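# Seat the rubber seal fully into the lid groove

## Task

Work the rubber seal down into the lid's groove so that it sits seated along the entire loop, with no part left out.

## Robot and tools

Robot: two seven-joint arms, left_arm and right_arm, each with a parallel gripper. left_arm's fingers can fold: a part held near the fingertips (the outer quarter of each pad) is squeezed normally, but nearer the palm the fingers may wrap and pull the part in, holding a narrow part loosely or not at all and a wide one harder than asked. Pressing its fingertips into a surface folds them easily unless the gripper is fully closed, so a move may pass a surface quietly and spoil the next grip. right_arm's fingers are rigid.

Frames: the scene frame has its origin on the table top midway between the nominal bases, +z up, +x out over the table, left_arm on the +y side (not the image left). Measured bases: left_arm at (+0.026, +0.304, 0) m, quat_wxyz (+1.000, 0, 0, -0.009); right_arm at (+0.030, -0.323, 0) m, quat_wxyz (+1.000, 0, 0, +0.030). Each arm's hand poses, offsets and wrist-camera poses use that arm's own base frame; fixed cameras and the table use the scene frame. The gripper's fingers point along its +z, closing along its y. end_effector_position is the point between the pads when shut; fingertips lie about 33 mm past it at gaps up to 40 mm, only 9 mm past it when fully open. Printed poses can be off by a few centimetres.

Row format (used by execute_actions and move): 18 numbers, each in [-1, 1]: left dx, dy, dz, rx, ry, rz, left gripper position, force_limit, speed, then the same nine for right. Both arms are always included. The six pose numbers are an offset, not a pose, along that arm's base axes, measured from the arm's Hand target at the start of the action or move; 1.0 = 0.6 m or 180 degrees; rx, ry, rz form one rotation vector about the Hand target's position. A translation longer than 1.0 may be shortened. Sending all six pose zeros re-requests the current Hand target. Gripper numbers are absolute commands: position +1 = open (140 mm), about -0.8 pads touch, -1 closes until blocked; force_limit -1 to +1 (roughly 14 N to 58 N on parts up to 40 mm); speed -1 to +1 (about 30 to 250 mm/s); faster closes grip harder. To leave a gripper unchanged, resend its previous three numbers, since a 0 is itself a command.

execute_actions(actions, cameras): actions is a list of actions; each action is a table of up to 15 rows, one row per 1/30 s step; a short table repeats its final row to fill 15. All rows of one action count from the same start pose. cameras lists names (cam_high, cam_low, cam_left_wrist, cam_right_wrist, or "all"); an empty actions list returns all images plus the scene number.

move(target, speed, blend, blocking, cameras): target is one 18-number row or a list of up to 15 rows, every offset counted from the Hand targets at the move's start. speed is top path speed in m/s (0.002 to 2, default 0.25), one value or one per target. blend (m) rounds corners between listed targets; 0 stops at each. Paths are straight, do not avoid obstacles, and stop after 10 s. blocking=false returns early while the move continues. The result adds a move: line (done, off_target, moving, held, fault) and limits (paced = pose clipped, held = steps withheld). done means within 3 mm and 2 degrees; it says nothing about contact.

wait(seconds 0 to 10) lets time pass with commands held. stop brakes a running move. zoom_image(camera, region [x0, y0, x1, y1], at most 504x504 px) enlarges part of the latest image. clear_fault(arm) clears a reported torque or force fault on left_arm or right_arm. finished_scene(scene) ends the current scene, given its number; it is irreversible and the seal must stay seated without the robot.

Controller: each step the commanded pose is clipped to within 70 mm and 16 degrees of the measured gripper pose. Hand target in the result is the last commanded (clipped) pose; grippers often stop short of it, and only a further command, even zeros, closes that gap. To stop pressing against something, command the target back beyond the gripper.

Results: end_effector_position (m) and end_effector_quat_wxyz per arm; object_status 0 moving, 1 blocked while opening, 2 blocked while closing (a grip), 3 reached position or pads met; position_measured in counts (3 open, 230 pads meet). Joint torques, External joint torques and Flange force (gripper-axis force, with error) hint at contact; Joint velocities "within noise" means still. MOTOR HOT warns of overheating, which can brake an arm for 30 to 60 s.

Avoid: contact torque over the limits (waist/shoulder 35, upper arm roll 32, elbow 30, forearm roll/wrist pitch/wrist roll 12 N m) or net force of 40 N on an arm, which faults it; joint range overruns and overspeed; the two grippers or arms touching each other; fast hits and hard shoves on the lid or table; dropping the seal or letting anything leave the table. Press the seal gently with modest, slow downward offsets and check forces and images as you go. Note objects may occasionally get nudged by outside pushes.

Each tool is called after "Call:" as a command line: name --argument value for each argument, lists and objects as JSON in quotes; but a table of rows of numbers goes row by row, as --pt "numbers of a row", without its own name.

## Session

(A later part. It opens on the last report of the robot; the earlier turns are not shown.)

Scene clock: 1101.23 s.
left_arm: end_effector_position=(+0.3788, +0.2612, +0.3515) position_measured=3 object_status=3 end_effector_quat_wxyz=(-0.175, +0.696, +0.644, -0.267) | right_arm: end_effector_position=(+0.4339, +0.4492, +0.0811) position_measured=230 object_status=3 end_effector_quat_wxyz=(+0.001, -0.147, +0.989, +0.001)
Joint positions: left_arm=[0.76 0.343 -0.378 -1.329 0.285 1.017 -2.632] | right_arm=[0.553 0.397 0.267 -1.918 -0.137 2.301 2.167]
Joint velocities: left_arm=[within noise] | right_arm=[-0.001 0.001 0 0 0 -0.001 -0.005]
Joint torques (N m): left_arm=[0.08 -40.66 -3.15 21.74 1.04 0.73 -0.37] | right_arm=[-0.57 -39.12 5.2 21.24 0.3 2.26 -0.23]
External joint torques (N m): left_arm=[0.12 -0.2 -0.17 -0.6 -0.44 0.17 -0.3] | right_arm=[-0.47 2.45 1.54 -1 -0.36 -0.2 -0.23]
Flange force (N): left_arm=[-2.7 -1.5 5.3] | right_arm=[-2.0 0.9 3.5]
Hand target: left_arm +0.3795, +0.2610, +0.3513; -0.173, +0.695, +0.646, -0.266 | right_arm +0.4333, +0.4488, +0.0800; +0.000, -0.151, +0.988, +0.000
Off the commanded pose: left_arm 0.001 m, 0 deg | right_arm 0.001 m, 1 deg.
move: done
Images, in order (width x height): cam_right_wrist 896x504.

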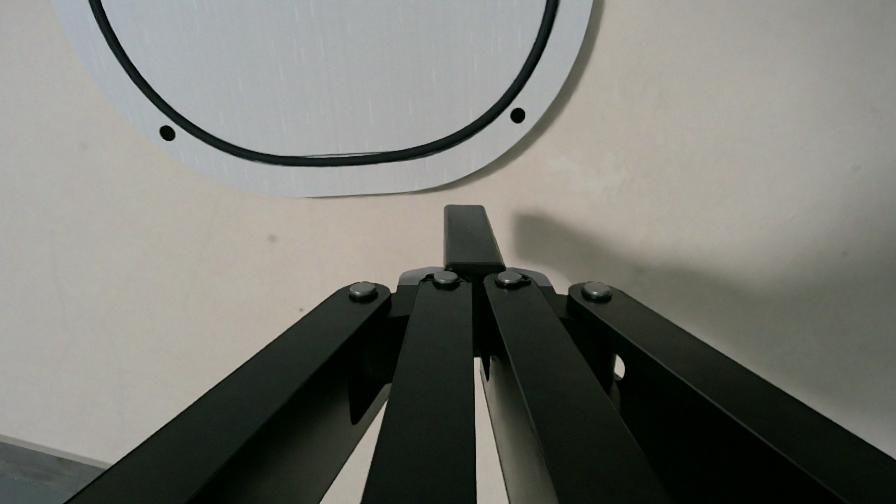

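Call:
move --pt "0 0 0 0 0 0 1 1 1 -0.0185 -0.0913 -0.0433 0 0 0 -1 -0.5 -1" --pt "0 0 0 0 0 0 1 1 1 -0.0235 -0.0963 -0.0608 0 0 0 -1 -0.5 -1" --pt "0 0 0 0 0 0 1 1 1 -0.0185 -0.0913 -0.0433 0 0 0 -1 -0.5 -1" --pt "0 0 0 0 0 0 1 1 1 -0.027 -0.0678 -0.0425 0 0 0 -1 -0.5 -1" --pt "0 0 0 0 0 0 1 1 1 -0.032 -0.0728 -0.0608 0 0 0 -1 -0.5 -1" --pt "0 0 0 0 0 0 1 1 1 -0.027 -0.0678 -0.0433 0 0 0 -1 -0.5 -1" --pt "0 0 0 0 0 0 1 1 1 -0.0332 -0.051 -0.0425 0 0 0 -1 -0.5 -1" --pt "0 0 0 0 0 0 1 1 1 -0.0382 -0.056 -0.0608 0 0 0 -1 -0.5 -1" --pt "0 0 0 0 0 0 1 1 1 -0.0332 -0.051 -0.0433 0 0 0 -1 -0.5 -1" --pt "0 0 0 0 0 0 1 1 1 -0.0447 -0.0283 -0.0425 0 0 0 -1 -0.5 -1" --pt "0 0 0 0 0 0 1 1 1 -0.0497 -0.0333 -0.0608 0 0 0 -1 -0.5 -1" --pt "0 0 0 0 0 0 1 1 1 -0.0447 -0.0283 -0.0433 0 0 0 -1 -0.5 -1" --pt "0 0 0 0 0 0 1 1 1 -0.0612 -0.0092 -0.0425 0 0 0 -1 -0.5 -1" --pt "0 0 0 0 0 0 1 1 1 -0.0662 -0.0142 -0.0608 0 0 0 -1 -0.5 -1" --speed '[0.1,0.05,0.06,0.08,0.05,0.06,0.08,0.05,0.06,0.08,0.05,0.06,0.08,0.05]' --blend '[0.0005,0,0.0005,0.0005,0,0.0005,0.0005,0,0.0005,0.0005,0,0.0005,0.0005,0]' --cameras '["cam_right_wrist"]'

Call:
zoom_image --camera "cam_right_wrist" --region '[300, 40, 700, 320]'

Scene clock: 1153.80 s.
left_arm: end_effector_position=(+0.3788, +0.2612, +0.3515) position_measured=3 object_status=3 end_effector_quat_wxyz=(-0.175, +0.696, +0.644, -0.267) | right_arm: end_effector_position=(+0.3950, +0.4432, +0.0487) position_measured=230 object_status=3 end_effector_quat_wxyz=(+0.003, -0.154, +0.988, +0.002)
Joint positions: left_arm=[0.76 0.343 -0.378 -1.329 0.285 1.017 -2.632] | right_arm=[0.587 0.37 0.262 -2.06 -0.142 2.42 2.2]
Joint velocities: left_arm=[within noise] | right_arm=[0 0 -0.001 0 0 0 0.005]
Joint torques (N m): left_arm=[0.14 -40.61 -3.17 21.73 1.05 0.72 -0.33] | right_arm=[-0.52 -33.21 2.94 17.13 0.26 2.99 0.06]
External joint torques (N m): left_arm=[0.17 -0.26 -0.2 -0.59 -0.43 0.16 -0.27] | right_arm=[-0.35 6.38 -0.34 -3.93 -0.33 0.51 0.06]
Flange force (N): left_arm=[-2.7 -1.7 5.4] | right_arm=[0.1 -0.3 14.1]
Hand target: left_arm +0.3795, +0.2610, +0.3513; -0.173, +0.695, +0.646, -0.266 | right_arm +0.3936, +0.4403, +0.0435; +0.000, -0.151, +0.988, +0.000
Off the commanded pose: left_arm 0.001 m, 0 deg | right_arm 0.006 m, 0 deg.
move: off_target (right_arm)
Images, in order (width x height): cam_right_wrist 896x504.

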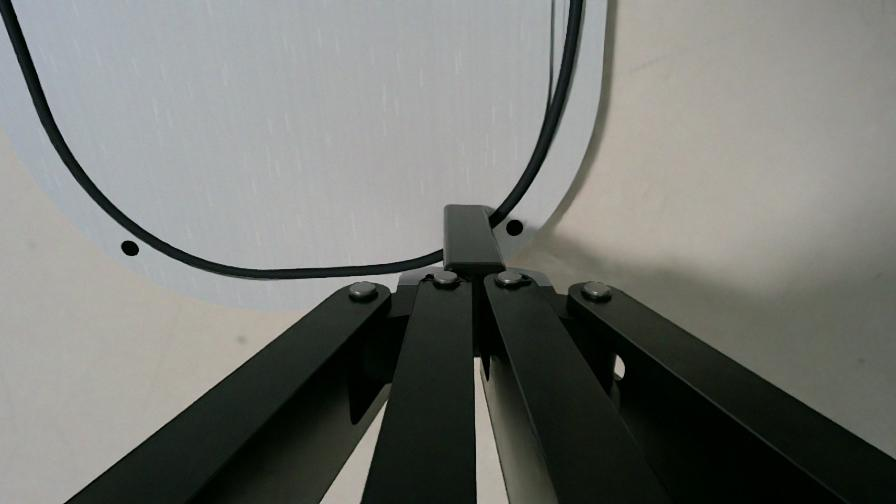

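Scaled by 1.260.

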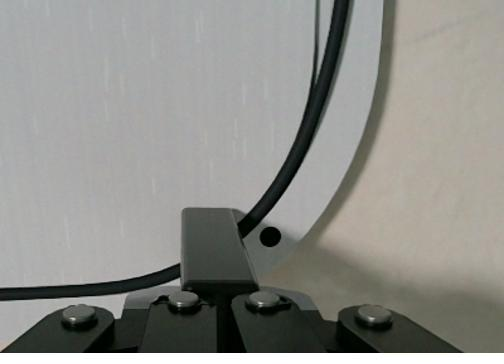

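Call:
move --pt "0 0 0 0 0 0 1 1 1 0.005 0.005 0.0175 0 0 0 -1 -0.5 -1" --pt "0 0 0 0 0 0 1 1 1 -0.0158 0.0217 0.0185 0 0 0 -1 -0.5 -1" --pt "0 0 0 0 0 0 1 1 1 -0.0208 0.0167 0 0 0 0 -1 -0.5 -1" --pt "0 0 0 0 0 0 1 1 1 -0.0158 0.0217 0.0175 0 0 0 -1 -0.5 -1" --pt "0 0 0 0 0 0 1 1 1 -0.0393 0.0308 0.0185 0 0 0 -1 -0.5 -1" --pt "0 0 0 0 0 0 1 1 1 -0.0443 0.0258 0 0 0 0 -1 -0.5 -1" --pt "0 0 0 0 0 0 1 1 1 -0.0393 0.0308 0.0175 0 0 0 -1 -0.5 -1" --pt "0 0 0 0 0 0 1 1 1 -0.05 0.02 0.06 0 0 0 -1 -0.5 -1" --pt "0 0 0 0 0 0 1 1 1 -0.206 -0.1897 0.0633 0 0 0 -1 -0.5 -1" --speed '[0.06,0.08,0.05,0.06,0.08,0.05,0.06,0.1,0.2]' --blend '[0.0005,0.0005,0,0.0005,0.0005,0,0.0005,0.01,0]' --cameras '["cam_right_wrist"]'

Call:
zoom_image --camera "cam_right_wrist" --region '[300, 0, 750, 280]'

Scene clock: 1181.33 s.
left_arm: end_effector_position=(+0.3788, +0.2612, +0.3515) position_measured=3 object_status=3 end_effector_quat_wxyz=(-0.175, +0.696, +0.644, -0.267) | right_arm: end_effector_position=(+0.2699, +0.3259, +0.0809) position_measured=230 object_status=3 end_effector_quat_wxyz=(-0.001, -0.149, +0.989, -0.002)
Joint positions: left_arm=[0.76 0.343 -0.378 -1.329 0.285 1.017 -2.632] | right_arm=[0.607 -0.139 0.28 -2.631 0.061 2.493 2.107]
Joint velocities: left_arm=[within noise] | right_arm=[0 0 0 0 0 0 -0.005]
Joint torques (N m): left_arm=[0.11 -40.54 -3.16 21.71 1.05 0.73 -0.34] | right_arm=[-0.16 -21.32 -0.85 18.49 0.73 2.68 -0.28]
External joint torques (N m): left_arm=[-0.03 0.08 -0.31 -0.77 -0.47 0.16 -0.27] | right_arm=[-0.23 0.61 0.18 -1.61 0.2 0.25 -0.28]
Flange force (N): left_arm=[-2.7 -1.0 5.3] | right_arm=[2.9 -2.6 3.1]
Hand target: left_arm +0.3795, +0.2610, +0.3513; -0.173, +0.695, +0.646, -0.266 | right_arm +0.2700, +0.3265, +0.0815; +0.000, -0.151, +0.988, +0.000
Off the commanded pose: left_arm 0.001 m, 0 deg | right_arm 0.001 m, 0 deg.
move: done
Images, in order (width x height): cam_right_wrist 896x504.

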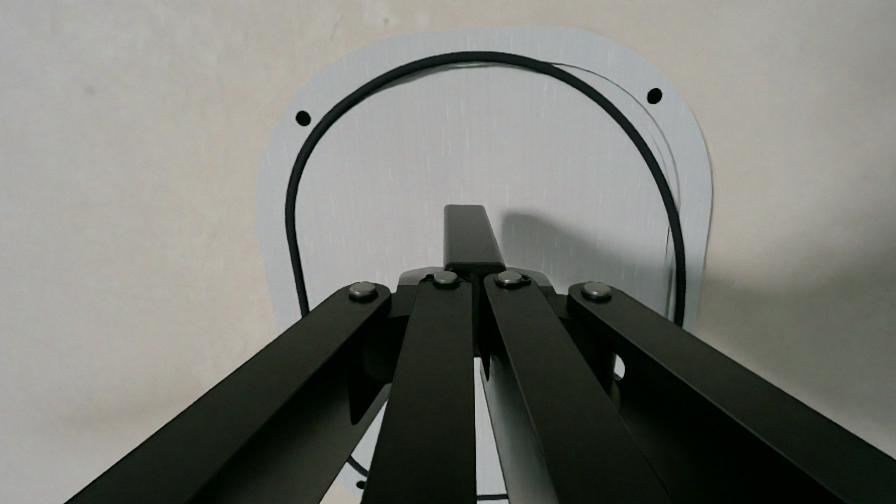

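Scaled by 1.120.

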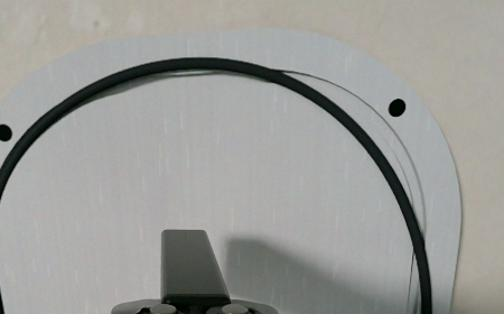

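Call:
move --pt "0 0 0 0 0 0 1 1 1 -0.065 0.062 -0.0258 0 0 0 -1 -0.5 -1" --pt "0 0 0 0 0 0 1 1 1 -0.065 0.062 -0.0525 0 0 0 -1 -0.5 -1" --pt "0 0 0 0 0 0 1 1 1 -0.0968 0.0535 -0.0525 0 0 0 -1 -0.5 -1" --pt "0 0 0 0 0 0 1 1 1 -0.0947 0.067 -0.0525 0 0 0 -1 -0.5 -1" --pt "0 0 0 0 0 0 1 1 1 -0.086 0.0922 -0.0525 0 0 0 -1 -0.5 -1" --pt "0 0 0 0 0 0 1 1 1 -0.0712 0.1153 -0.0525 0 0 0 -1 -0.5 -1" --pt "0 0 0 0 0 0 1 1 1 -0.0553 0.1308 -0.0525 0 0 0 -1 -0.5 -1" --pt "0 0 0 0 0 0 1 1 1 -0.0417 0.0975 -0.048 0 0 0 -1 -0.5 -1" --pt "0 0 0 0 0 0 1 1 1 -0.0417 0.0975 0.0 0 0 0 -1 -0.5 -1" --pt "0 0 0 0 0 0 1 1 1 0 0 0 0 0 0 -1 -0.5 -1" --speed '[0.12,0.06,0.05,0.05,0.05,0.05,0.05,0.08,0.12,0.15]' --blend '[0.001,0.0005,0.001,0.002,0.002,0.002,0.002,0.002,0.01,0]' --cameras '["cam_right_wrist"]'

Call:
zoom_image --camera "cam_right_wrist" --region '[300, 0, 750, 280]'

Scene clock: 1232.50 s.
left_arm: end_effector_position=(+0.3788, +0.2612, +0.3515) position_measured=3 object_status=3 end_effector_quat_wxyz=(-0.175, +0.696, +0.644, -0.267) | right_arm: end_effector_position=(+0.2705, +0.3266, +0.0811) position_measured=230 object_status=3 end_effector_quat_wxyz=(+0.000, -0.149, +0.989, -0.001)
Joint positions: left_arm=[0.76 0.343 -0.378 -1.329 0.285 1.017 -2.632] | right_arm=[0.614 -0.139 0.273 -2.631 0.059 2.496 2.108]
Joint velocities: left_arm=[within noise] | right_arm=[-0.001 -0.002 0.001 0 0 0 -0.005]
Joint torques (N m): left_arm=[0.08 -40.6 -3.17 21.74 1.06 0.73 -0.33] | right_arm=[-0.11 -21.44 -0.87 18.52 0.72 2.49 -0.31]
External joint torques (N m): left_arm=[0.29 0.04 -0.04 -0.7 -0.42 0.16 -0.26] | right_arm=[-0.11 0.65 0.22 -1.67 0.19 0.03 -0.31]
Flange force (N): left_arm=[-2.3 -1.4 5.3] | right_arm=[3.0 -2.5 2.5]
Hand target: left_arm +0.3795, +0.2610, +0.3513; -0.173, +0.695, +0.646, -0.266 | right_arm +0.2700, +0.3265, +0.0815; +0.000, -0.151, +0.988, +0.000
Off the commanded pose: left_arm 0.001 m, 0 deg | right_arm 0.001 m, 0 deg.
move: done
Images, in order (width x height): cam_right_wrist 896x504.

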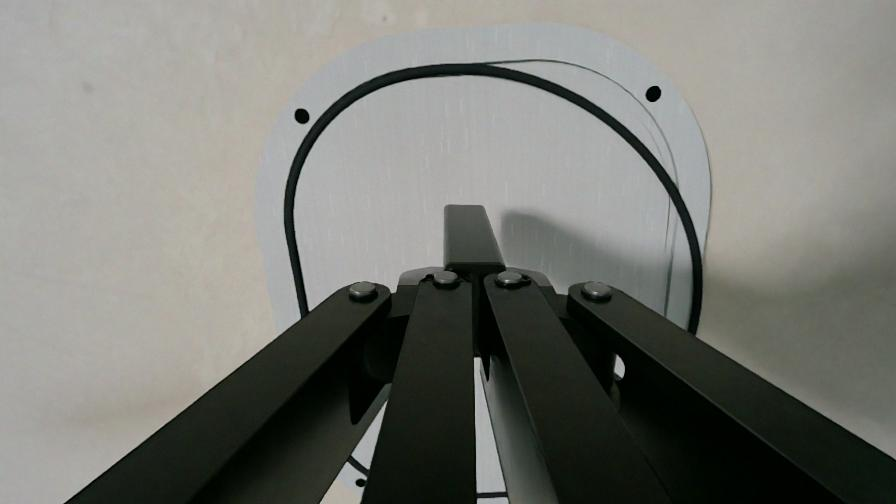

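Scaled by 1.120.

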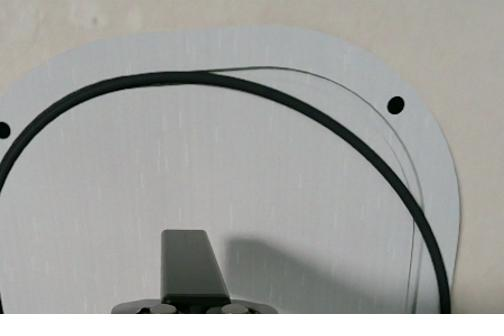

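Call:
move --pt "0 0 0 0 0 0 1 1 1 -0.0523 -0.106 -0.0440 0 0 0 -1 -0.5 -1" --pt "0 0 0 0 0 0 1 1 1 -0.0632 -0.1137 -0.0642 0 0 0 -1 -0.5 -1" --pt "0 0 0 0 0 0 1 1 1 -0.0523 -0.106 -0.0467 0 0 0 -1 -0.5 -1" --pt "0 0 0 0 0 0 1 1 1 -0.0705 -0.0882 -0.045 0 0 0 -1 -0.5 -1" --pt "0 0 0 0 0 0 1 1 1 -0.0813 -0.0958 -0.0642 0 0 0 -1 -0.5 -1" --pt "0 0 0 0 0 0 1 1 1 -0.0705 -0.0882 -0.0467 0 0 0 -1 -0.5 -1" --pt "0 0 0 0 0 0 1 1 1 -0.0837 -0.0665 -0.045 0 0 0 -1 -0.5 -1" --pt "0 0 0 0 0 0 1 1 1 -0.0945 -0.0742 -0.0642 0 0 0 -1 -0.5 -1" --pt "0 0 0 0 0 0 1 1 1 -0.0837 -0.0665 -0.0467 0 0 0 -1 -0.5 -1" --pt "0 0 0 0 0 0 1 1 1 -0.0918 -0.045 -0.045 0 0 0 -1 -0.5 -1" --pt "0 0 0 0 0 0 1 1 1 -0.1027 -0.0527 -0.0642 0 0 0 -1 -0.5 -1" --speed '[0.12,0.05,0.06,0.08,0.05,0.06,0.08,0.05,0.06,0.08,0.05]' --blend '[0.0005,0,0.0005,0.0005,0,0.0005,0.0005,0,0.0005,0.0005,0]' --cameras '["cam_right_wrist"]'

Call:
zoom_image --camera "cam_right_wrist" --region '[300, 120, 700, 340]'

Scene clock: 1267.20 s.
left_arm: end_effector_position=(+0.3788, +0.2612, +0.3515) position_measured=3 object_status=3 end_effector_quat_wxyz=(-0.175, +0.696, +0.644, -0.267) | right_arm: end_effector_position=(+0.2120, +0.2966, +0.0472) position_measured=230 object_status=3 end_effector_quat_wxyz=(+0.003, -0.153, +0.988, +0.001)
Joint positions: left_arm=[0.76 0.343 -0.378 -1.329 0.285 1.017 -2.632] | right_arm=[0.673 -0.221 0.309 -2.839 0.131 2.632 2.124]
Joint velocities: left_arm=[within noise] | right_arm=[0 -0.001 0 0 -0.001 0.001 0.006]
Joint torques (N m): left_arm=[0.08 -40.58 -3.13 21.74 1.05 0.74 -0.33] | right_arm=[0.34 -10.7 0.91 14 0.88 3.4 0.12]
External joint torques (N m): left_arm=[0.2 -0.11 -0.09 -0.62 -0.43 0.17 -0.27] | right_arm=[0.35 6.56 2.55 -4.27 0.44 0.93 0.12]
Flange force (N): left_arm=[-2.5 -1.4 5.2] | right_arm=[-2.5 7.4 28.2]
Hand target: left_arm +0.3795, +0.2610, +0.3513; -0.173, +0.695, +0.646, -0.266 | right_arm +0.2084, +0.2949, +0.0430; +0.000, -0.151, +0.988, +0.000
Off the commanded pose: left_arm 0.001 m, 0 deg | right_arm 0.006 m, 0 deg.
move: off_target (right_arm)
Images, in order (width x height): cam_right_wrist 896x504.

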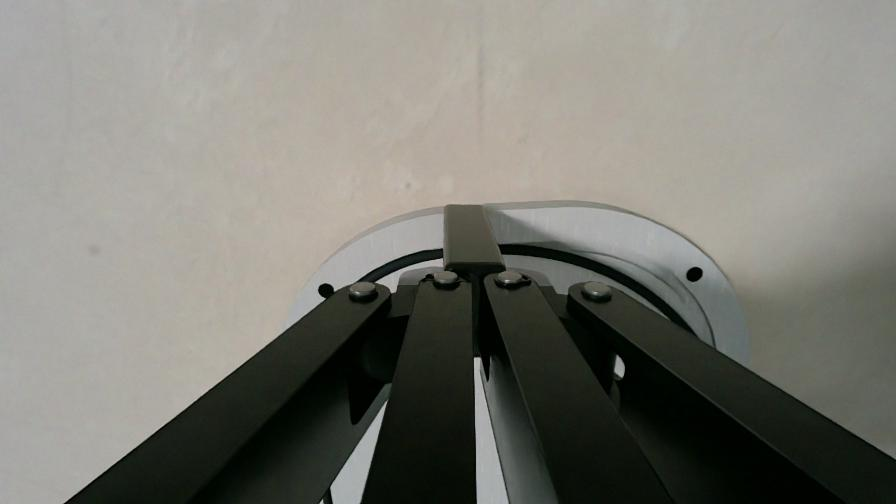

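Scaled by 1.260.

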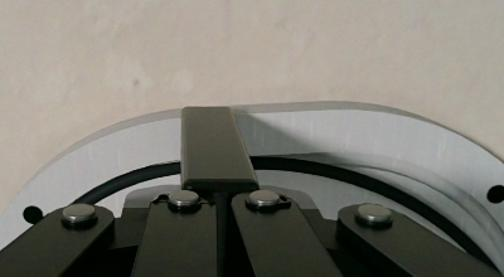

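Call:
move --pt "0 0 0 0 0 0 1 1 1 0.006 0.00283 0.01917 0 0 0 -1 -0.5 -1" --pt "0 0 0 0 0 0 1 1 1 0.006 0.00283 0.0642 0 0 0 -1 -0.5 -1" --pt "0 0 0 0 0 0 1 1 1 0.1027 0.0527 0.0642 0 0 0 -1 -0.5 -1" --blend '[0.0005,0.01,0]' --speed '[0.05,0.12,0.15]' --cameras '["cam_right_wrist"]'

Scene clock: 1319.73 s.
left_arm: end_effector_position=(+0.3788, +0.2612, +0.3515) position_measured=3 object_status=3 end_effector_quat_wxyz=(-0.175, +0.696, +0.644, -0.267) | right_arm: end_effector_position=(+0.2701, +0.3274, +0.0822) position_measured=230 object_status=3 end_effector_quat_wxyz=(+0.001, -0.149, +0.989, +0.001)
Joint positions: left_arm=[0.76 0.343 -0.378 -1.329 0.285 1.017 -2.632] | right_arm=[0.621 -0.143 0.267 -2.634 0.064 2.498 2.107]
Joint velocities: left_arm=[within noise] | right_arm=[-0.002 0 0 0 -0.002 -0.005 -0.001]
Joint torques (N m): left_arm=[0.13 -40.62 -3.19 21.78 1.05 0.74 -0.36] | right_arm=[-0.74 -20.32 -0.54 19.28 0.27 2.35 -0.29]
External joint torques (N m): left_arm=[0.14 -0.31 -0.24 -0.48 -0.43 0.18 -0.3] | right_arm=[-0.67 1.62 0.62 -0.87 -0.25 -0.1 -0.29]
Flange force (N): left_arm=[-2.7 -1.5 4.9] | right_arm=[-2.4 0.7 4.6]
Hand target: left_arm +0.3795, +0.2610, +0.3513; -0.173, +0.695, +0.646, -0.266 | right_arm +0.2700, +0.3265, +0.0815; +0.000, -0.151, +0.988, +0.000
Off the commanded pose: left_arm 0.001 m, 0 deg | right_arm 0.001 m, 0 deg.
move: done
Images, in order (width x height): cam_right_wrist 896x504.

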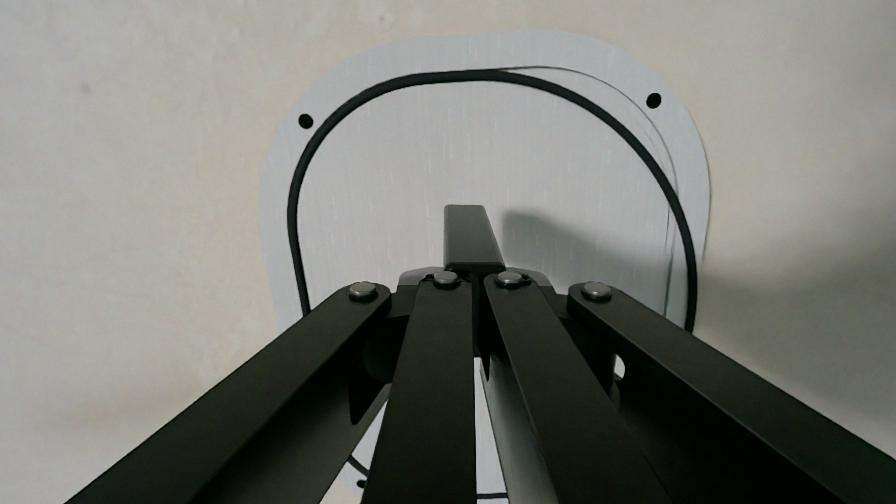

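Call:
move --target '[0,0,0,0,0,0,1,1,1,0.1083,0.2092,0,0,0,0,-1,-0.5,-1]' --speed 0.2 --cameras '["cam_right_wrist"]'

Scene clock: 1363.93 s.
left_arm: end_effector_position=(+0.3788, +0.2612, +0.3515) position_measured=3 object_status=3 end_effector_quat_wxyz=(-0.175, +0.696, +0.644, -0.267) | right_arm: end_effector_position=(+0.3353, +0.4525, +0.0825) position_measured=230 object_status=3 end_effector_quat_wxyz=(+0.001, -0.153, +0.988, +0.001)
Joint positions: left_arm=[0.76 0.343 -0.378 -1.329 0.285 1.017 -2.632] | right_arm=[0.672 0.231 0.265 -2.16 -0.086 2.385 2.255]
Joint velocities: left_arm=[within noise] | right_arm=[-0.001 0.001 0 0.001 0.001 -0.001 0.008]
Joint torques (N m): left_arm=[0.11 -40.58 -3.17 21.74 1.06 0.74 -0.36] | right_arm=[-0.12 -33.4 2.62 20.49 0.28 2.33 0.12]
External joint torques (N m): left_arm=[0.04 0.07 -0.27 -0.71 -0.45 0.18 -0.3] | right_arm=[-0.2 2.48 0.4 -1.11 -0.33 -0.15 0.12]
Flange force (N): left_arm=[-2.6 -1.0 5.1] | right_arm=[-1.9 1.9 4.9]
Hand target: left_arm +0.3795, +0.2610, +0.3513; -0.173, +0.695, +0.646, -0.266 | right_arm +0.3350, +0.4520, +0.0815; +0.000, -0.151, +0.988, +0.000
Off the commanded pose: left_arm 0.001 m, 0 deg | right_arm 0.001 m, 0 deg.
move: done
Images, in order (width x height): cam_right_wrist 896x504.

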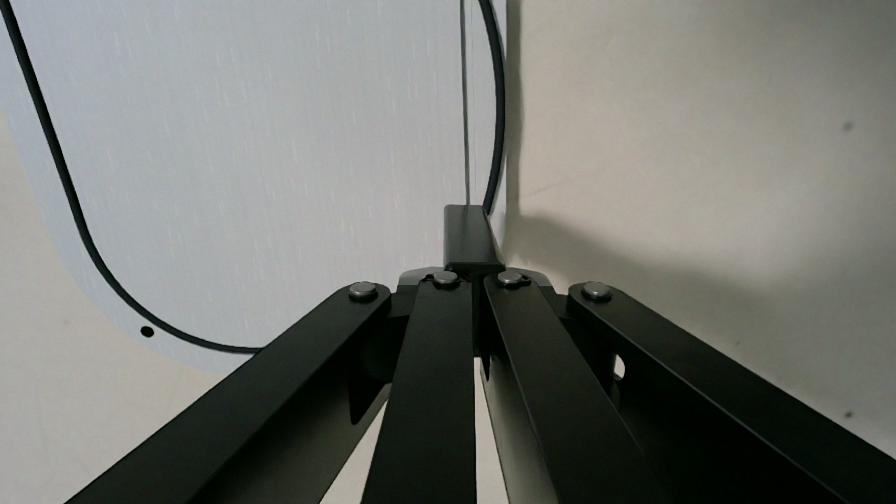

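Call:
move --target '[0,0,0,0,0,0,1,1,1,0.1083,0.0433,0,0,0,0,-1,-0.5,-1]' --speed 0.2 --cameras '["cam_right_wrist"]'

Scene clock: 1386.27 s.
left_arm: end_effector_position=(+0.3788, +0.2612, +0.3515) position_measured=3 object_status=3 end_effector_quat_wxyz=(-0.175, +0.696, +0.644, -0.267) | right_arm: end_effector_position=(+0.4006, +0.4784, +0.0826) position_measured=230 object_status=3 end_effector_quat_wxyz=(+0.001, -0.147, +0.989, +0.001)
Joint positions: left_arm=[0.76 0.343 -0.378 -1.329 0.285 1.017 -2.632] | right_arm=[0.655 0.39 0.234 -1.92 -0.118 2.301 2.225]
Joint velocities: left_arm=[within noise] | right_arm=[-0.001 0.001 0 0.001 -0.001 -0.003 -0.005]
Joint torques (N m): left_arm=[0.1 -40.57 -3.15 21.71 1.04 0.72 -0.33] | right_arm=[-0.61 -39.22 4.74 21.29 0.31 2.33 -0.28]
External joint torques (N m): left_arm=[0.02 -0.05 -0.26 -0.71 -0.46 0.15 -0.26] | right_arm=[-0.58 2.57 1.46 -1.03 -0.35 -0.13 -0.28]
Flange force (N): left_arm=[-2.7 -1.3 5.3] | right_arm=[-2.2 0.9 3.9]
Hand target: left_arm +0.3795, +0.2610, +0.3513; -0.173, +0.695, +0.646, -0.266 | right_arm +0.4000, +0.4780, +0.0815; +0.000, -0.151, +0.988, +0.000
Off the commanded pose: left_arm 0.001 m, 0 deg | right_arm 0.001 m, 1 deg.
move: done
Images, in order (width x height): cam_right_wrist 896x504.

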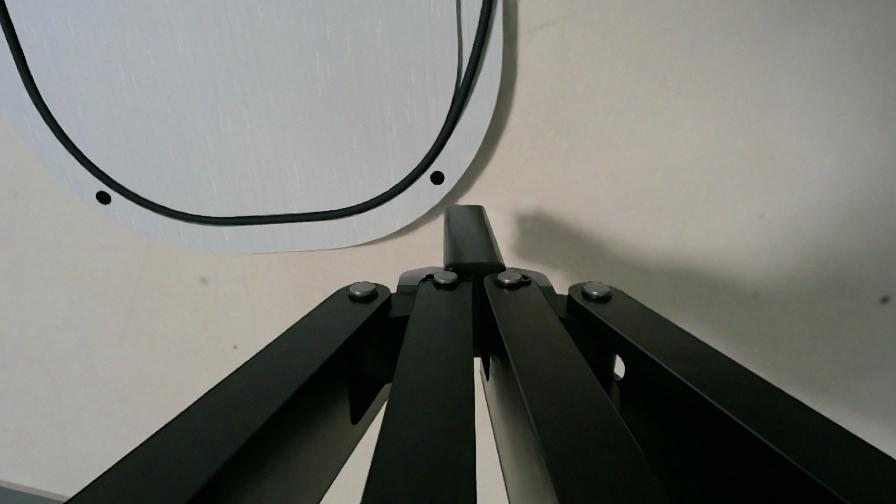

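Call:
move --pt "0 0 0 0 0 0 1 1 1 -0.0978 0.0098 0 0 0 0 -1 -0.5 -1" --pt "0 0 0 0 0 0 1 1 1 -0.0978 0.0098 -0.0533 0 0 0 -1 -0.5 -1" --pt "0 0 0 0 0 0 1 1 1 -0.0918 -0.0063 -0.0533 0 0 0 -1 -0.5 -1" --pt "0 0 0 0 0 0 1 1 1 -0.1482 -0.0280 -0.0533 0 0 0 -1 -0.5 -1" --pt "0 0 0 0 0 0 1 1 1 -0.1952 -0.0460 -0.0533 0 0 0 -1 -0.5 -1" --pt "0 0 0 0 0 0 1 1 1 -0.2423 -0.0642 -0.0533 0 0 0 -1 -0.5 -1" --pt "0 0 0 0 0 0 1 1 1 -0.2815 -0.0792 -0.0533 0 0 0 -1 -0.5 -1" --pt "0 0 0 0 0 0 1 1 1 -0.2885 -0.0605 -0.0533 0 0 0 -1 -0.5 -1" --pt "0 0 0 0 0 0 1 1 1 -0.2885 -0.0605 0 0 0 0 -1 -0.5 -1" --pt "0 0 0 0 0 0 1 1 1 -0.1083 -0.0433 0 0 0 0 -1 -0.5 -1" --blend '[0.003,0,0.001,0.005,0.005,0.005,0.001,0.003,0.01,0]' --speed '[0.15,0.08,0.05,0.07,0.07,0.07,0.07,0.07,0.12,0.2]' --cameras '["cam_right_wrist"]'

Scene clock: 1467.30 s.
left_arm: end_effector_position=(+0.3788, +0.2612, +0.3515) position_measured=3 object_status=3 end_effector_quat_wxyz=(-0.175, +0.696, +0.644, -0.267) | right_arm: end_effector_position=(+0.3349, +0.4527, +0.0824) position_measured=230 object_status=3 end_effector_quat_wxyz=(+0.001, -0.148, +0.989, +0.001)
Joint positions: left_arm=[0.76 0.343 -0.378 -1.329 0.285 1.017 -2.632] | right_arm=[0.691 0.23 0.247 -2.16 -0.08 2.385 2.263]
Joint velocities: left_arm=[within noise] | right_arm=[0 0.002 0 0.001 0.001 0 -0.007]
Joint torques (N m): left_arm=[0.09 -40.61 -3.16 21.73 1.05 0.74 -0.37] | right_arm=[-0.99 -33.53 3.29 20.5 0.26 2.36 -0.19]
External joint torques (N m): left_arm=[0.15 -0.06 -0.16 -0.66 -0.44 0.17 -0.3] | right_arm=[-1.02 2.34 1.27 -1 -0.36 -0.11 -0.19]
Flange force (N): left_arm=[-2.6 -1.3 5.3] | right_arm=[-2.0 0.7 4.1]
Hand target: left_arm +0.3795, +0.2610, +0.3513; -0.173, +0.695, +0.646, -0.266 | right_arm +0.3350, +0.4520, +0.0815; +0.000, -0.151, +0.988, +0.000
Off the commanded pose: left_arm 0.001 m, 0 deg | right_arm 0.001 m, 0 deg.
move: done
Images, in order (width x height): cam_right_wrist 896x504.

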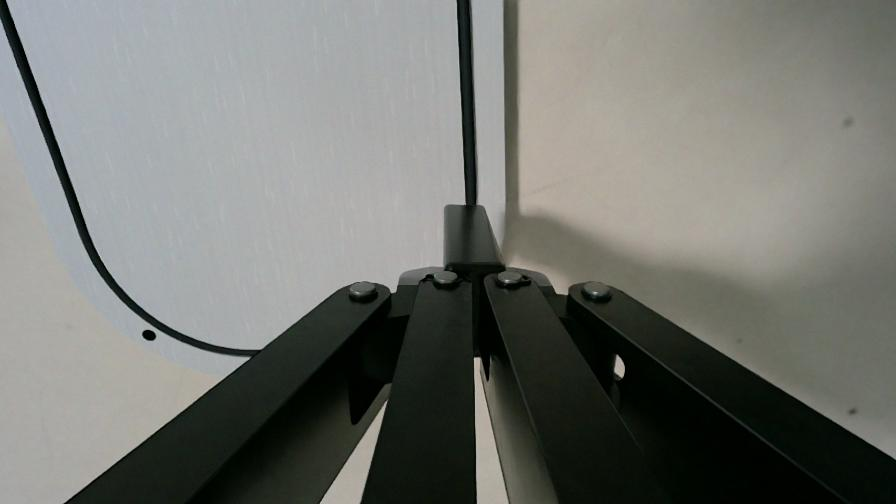

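Call:
zoom_image --camera "cam_right_wrist" --region '[400, 0, 560, 220]'

Call:
move --target '[0,0,0,0,0,0,1,1,1,-0.0833,-0.0333,0,0,0,0,-1,-0.5,-1]' --speed 0.2 --cameras '["cam_right_wrist"]'

Scaled by 2.291.

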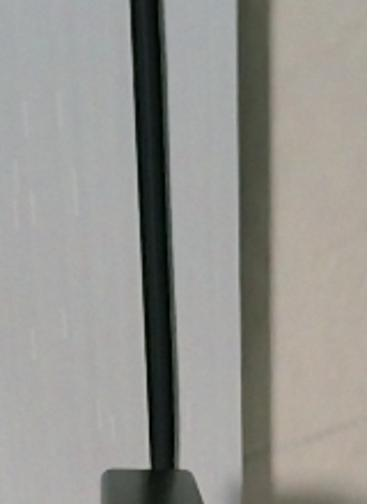

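Scene clock: 1473.50 s.
left_arm: end_effector_position=(+0.3788, +0.2612, +0.3515) position_measured=3 object_status=3 end_effector_quat_wxyz=(-0.175, +0.696, +0.644, -0.267) | right_arm: end_effector_position=(+0.2849, +0.4314, +0.0807) position_measured=230 object_status=3 end_effector_quat_wxyz=(-0.001, -0.155, +0.988, -0.002)
Joint positions: left_arm=[0.76 0.343 -0.378 -1.329 0.285 1.017 -2.632] | right_arm=[0.711 0.118 0.277 -2.32 -0.051 2.43 2.283]
Joint velocities: left_arm=[within noise] | right_arm=[0 0 -0.001 0 -0.001 0.004 0.006]
Joint torques (N m): left_arm=[0.12 -40.6 -3.18 21.66 1.07 0.73 -0.37] | right_arm=[-0.6 -30.36 1.85 19.25 0.77 2.76 0.07]
External joint torques (N m): left_arm=[0 -0.18 -0.32 -0.69 -0.43 0.17 -0.3] | right_arm=[-0.51 1.06 0.84 -1.74 0.18 0.3 0.07]
Flange force (N): left_arm=[-3.0 -1.5 5.5] | right_arm=[3.3 -2.3 3.4]
Hand target: left_arm +0.3795, +0.2610, +0.3513; -0.173, +0.695, +0.646, -0.266 | right_arm +0.2850, +0.4320, +0.0815; +0.000, -0.151, +0.988, +0.000
Off the commanded pose: left_arm 0.001 m, 0 deg | right_arm 0.001 m, 0 deg.
move: done
Images, in order (width x height): cam_right_wrist 896x504.

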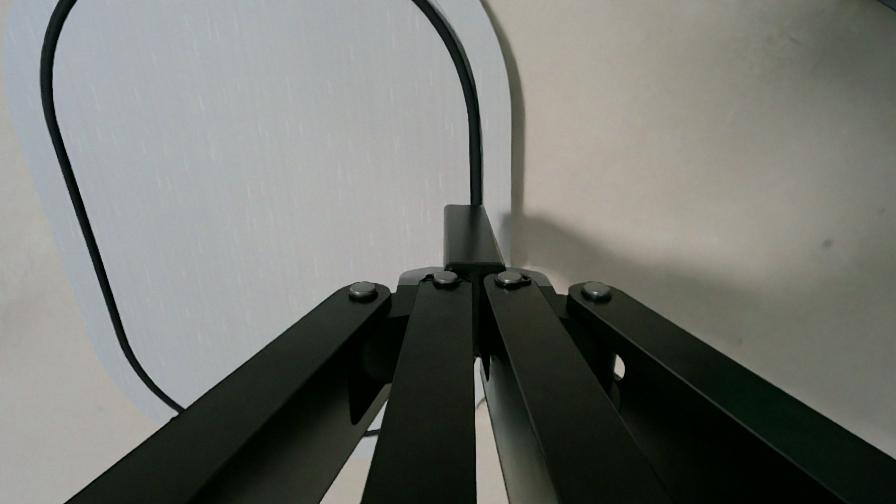

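Call:
move --target '[0,0,0,0,0,0,1,1,1,-0.0583,-0.045,0,0,0,0,-1,-0.5,-1]' --speed 0.2 --cameras '["cam_right_wrist"]'

Call:
zoom_image --camera "cam_right_wrist" --region '[250, 20, 610, 300]'

Scene clock: 1482.47 s.
left_arm: end_effector_position=(+0.3788, +0.2612, +0.3515) position_measured=3 object_status=3 end_effector_quat_wxyz=(-0.175, +0.696, +0.644, -0.267) | right_arm: end_effector_position=(+0.2503, +0.4041, +0.0807) position_measured=230 object_status=3 end_effector_quat_wxyz=(-0.001, -0.153, +0.988, -0.002)
Joint positions: left_arm=[0.76 0.343 -0.378 -1.329 0.285 1.017 -2.632] | right_arm=[0.721 0.007 0.296 -2.462 -0.006 2.465 2.285]
Joint velocities: left_arm=[within noise] | right_arm=[0 0.002 0.001 -0.001 0.003 0.004 -0.001]
Joint torques (N m): left_arm=[0.11 -40.62 -3.17 21.69 1.05 0.72 -0.35] | right_arm=[-0.54 -26.26 1.08 18.78 0.63 2.8 0.03]
External joint torques (N m): left_arm=[0.08 -0.14 -0.24 -0.68 -0.44 0.16 -0.29] | right_arm=[-0.52 0.75 1.03 -1.67 0.07 0.37 0.03]
Flange force (N): left_arm=[-2.8 -1.5 5.5] | right_arm=[3.3 -2.1 3.5]
Hand target: left_arm +0.3795, +0.2610, +0.3513; -0.173, +0.695, +0.646, -0.266 | right_arm +0.2500, +0.4050, +0.0815; +0.000, -0.151, +0.988, +0.000
Off the commanded pose: left_arm 0.001 m, 0 deg | right_arm 0.001 m, 0 deg.
move: done
Images, in order (width x height): cam_right_wrist 896x504.

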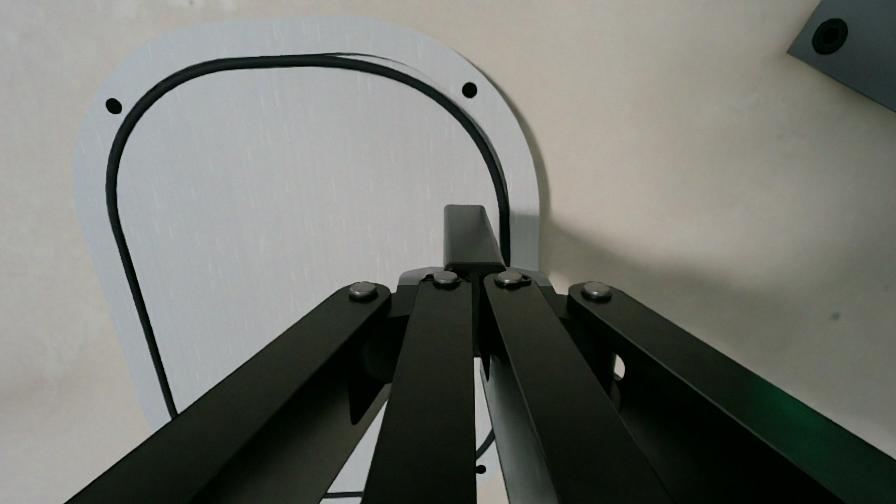

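Scaled by 1.400.

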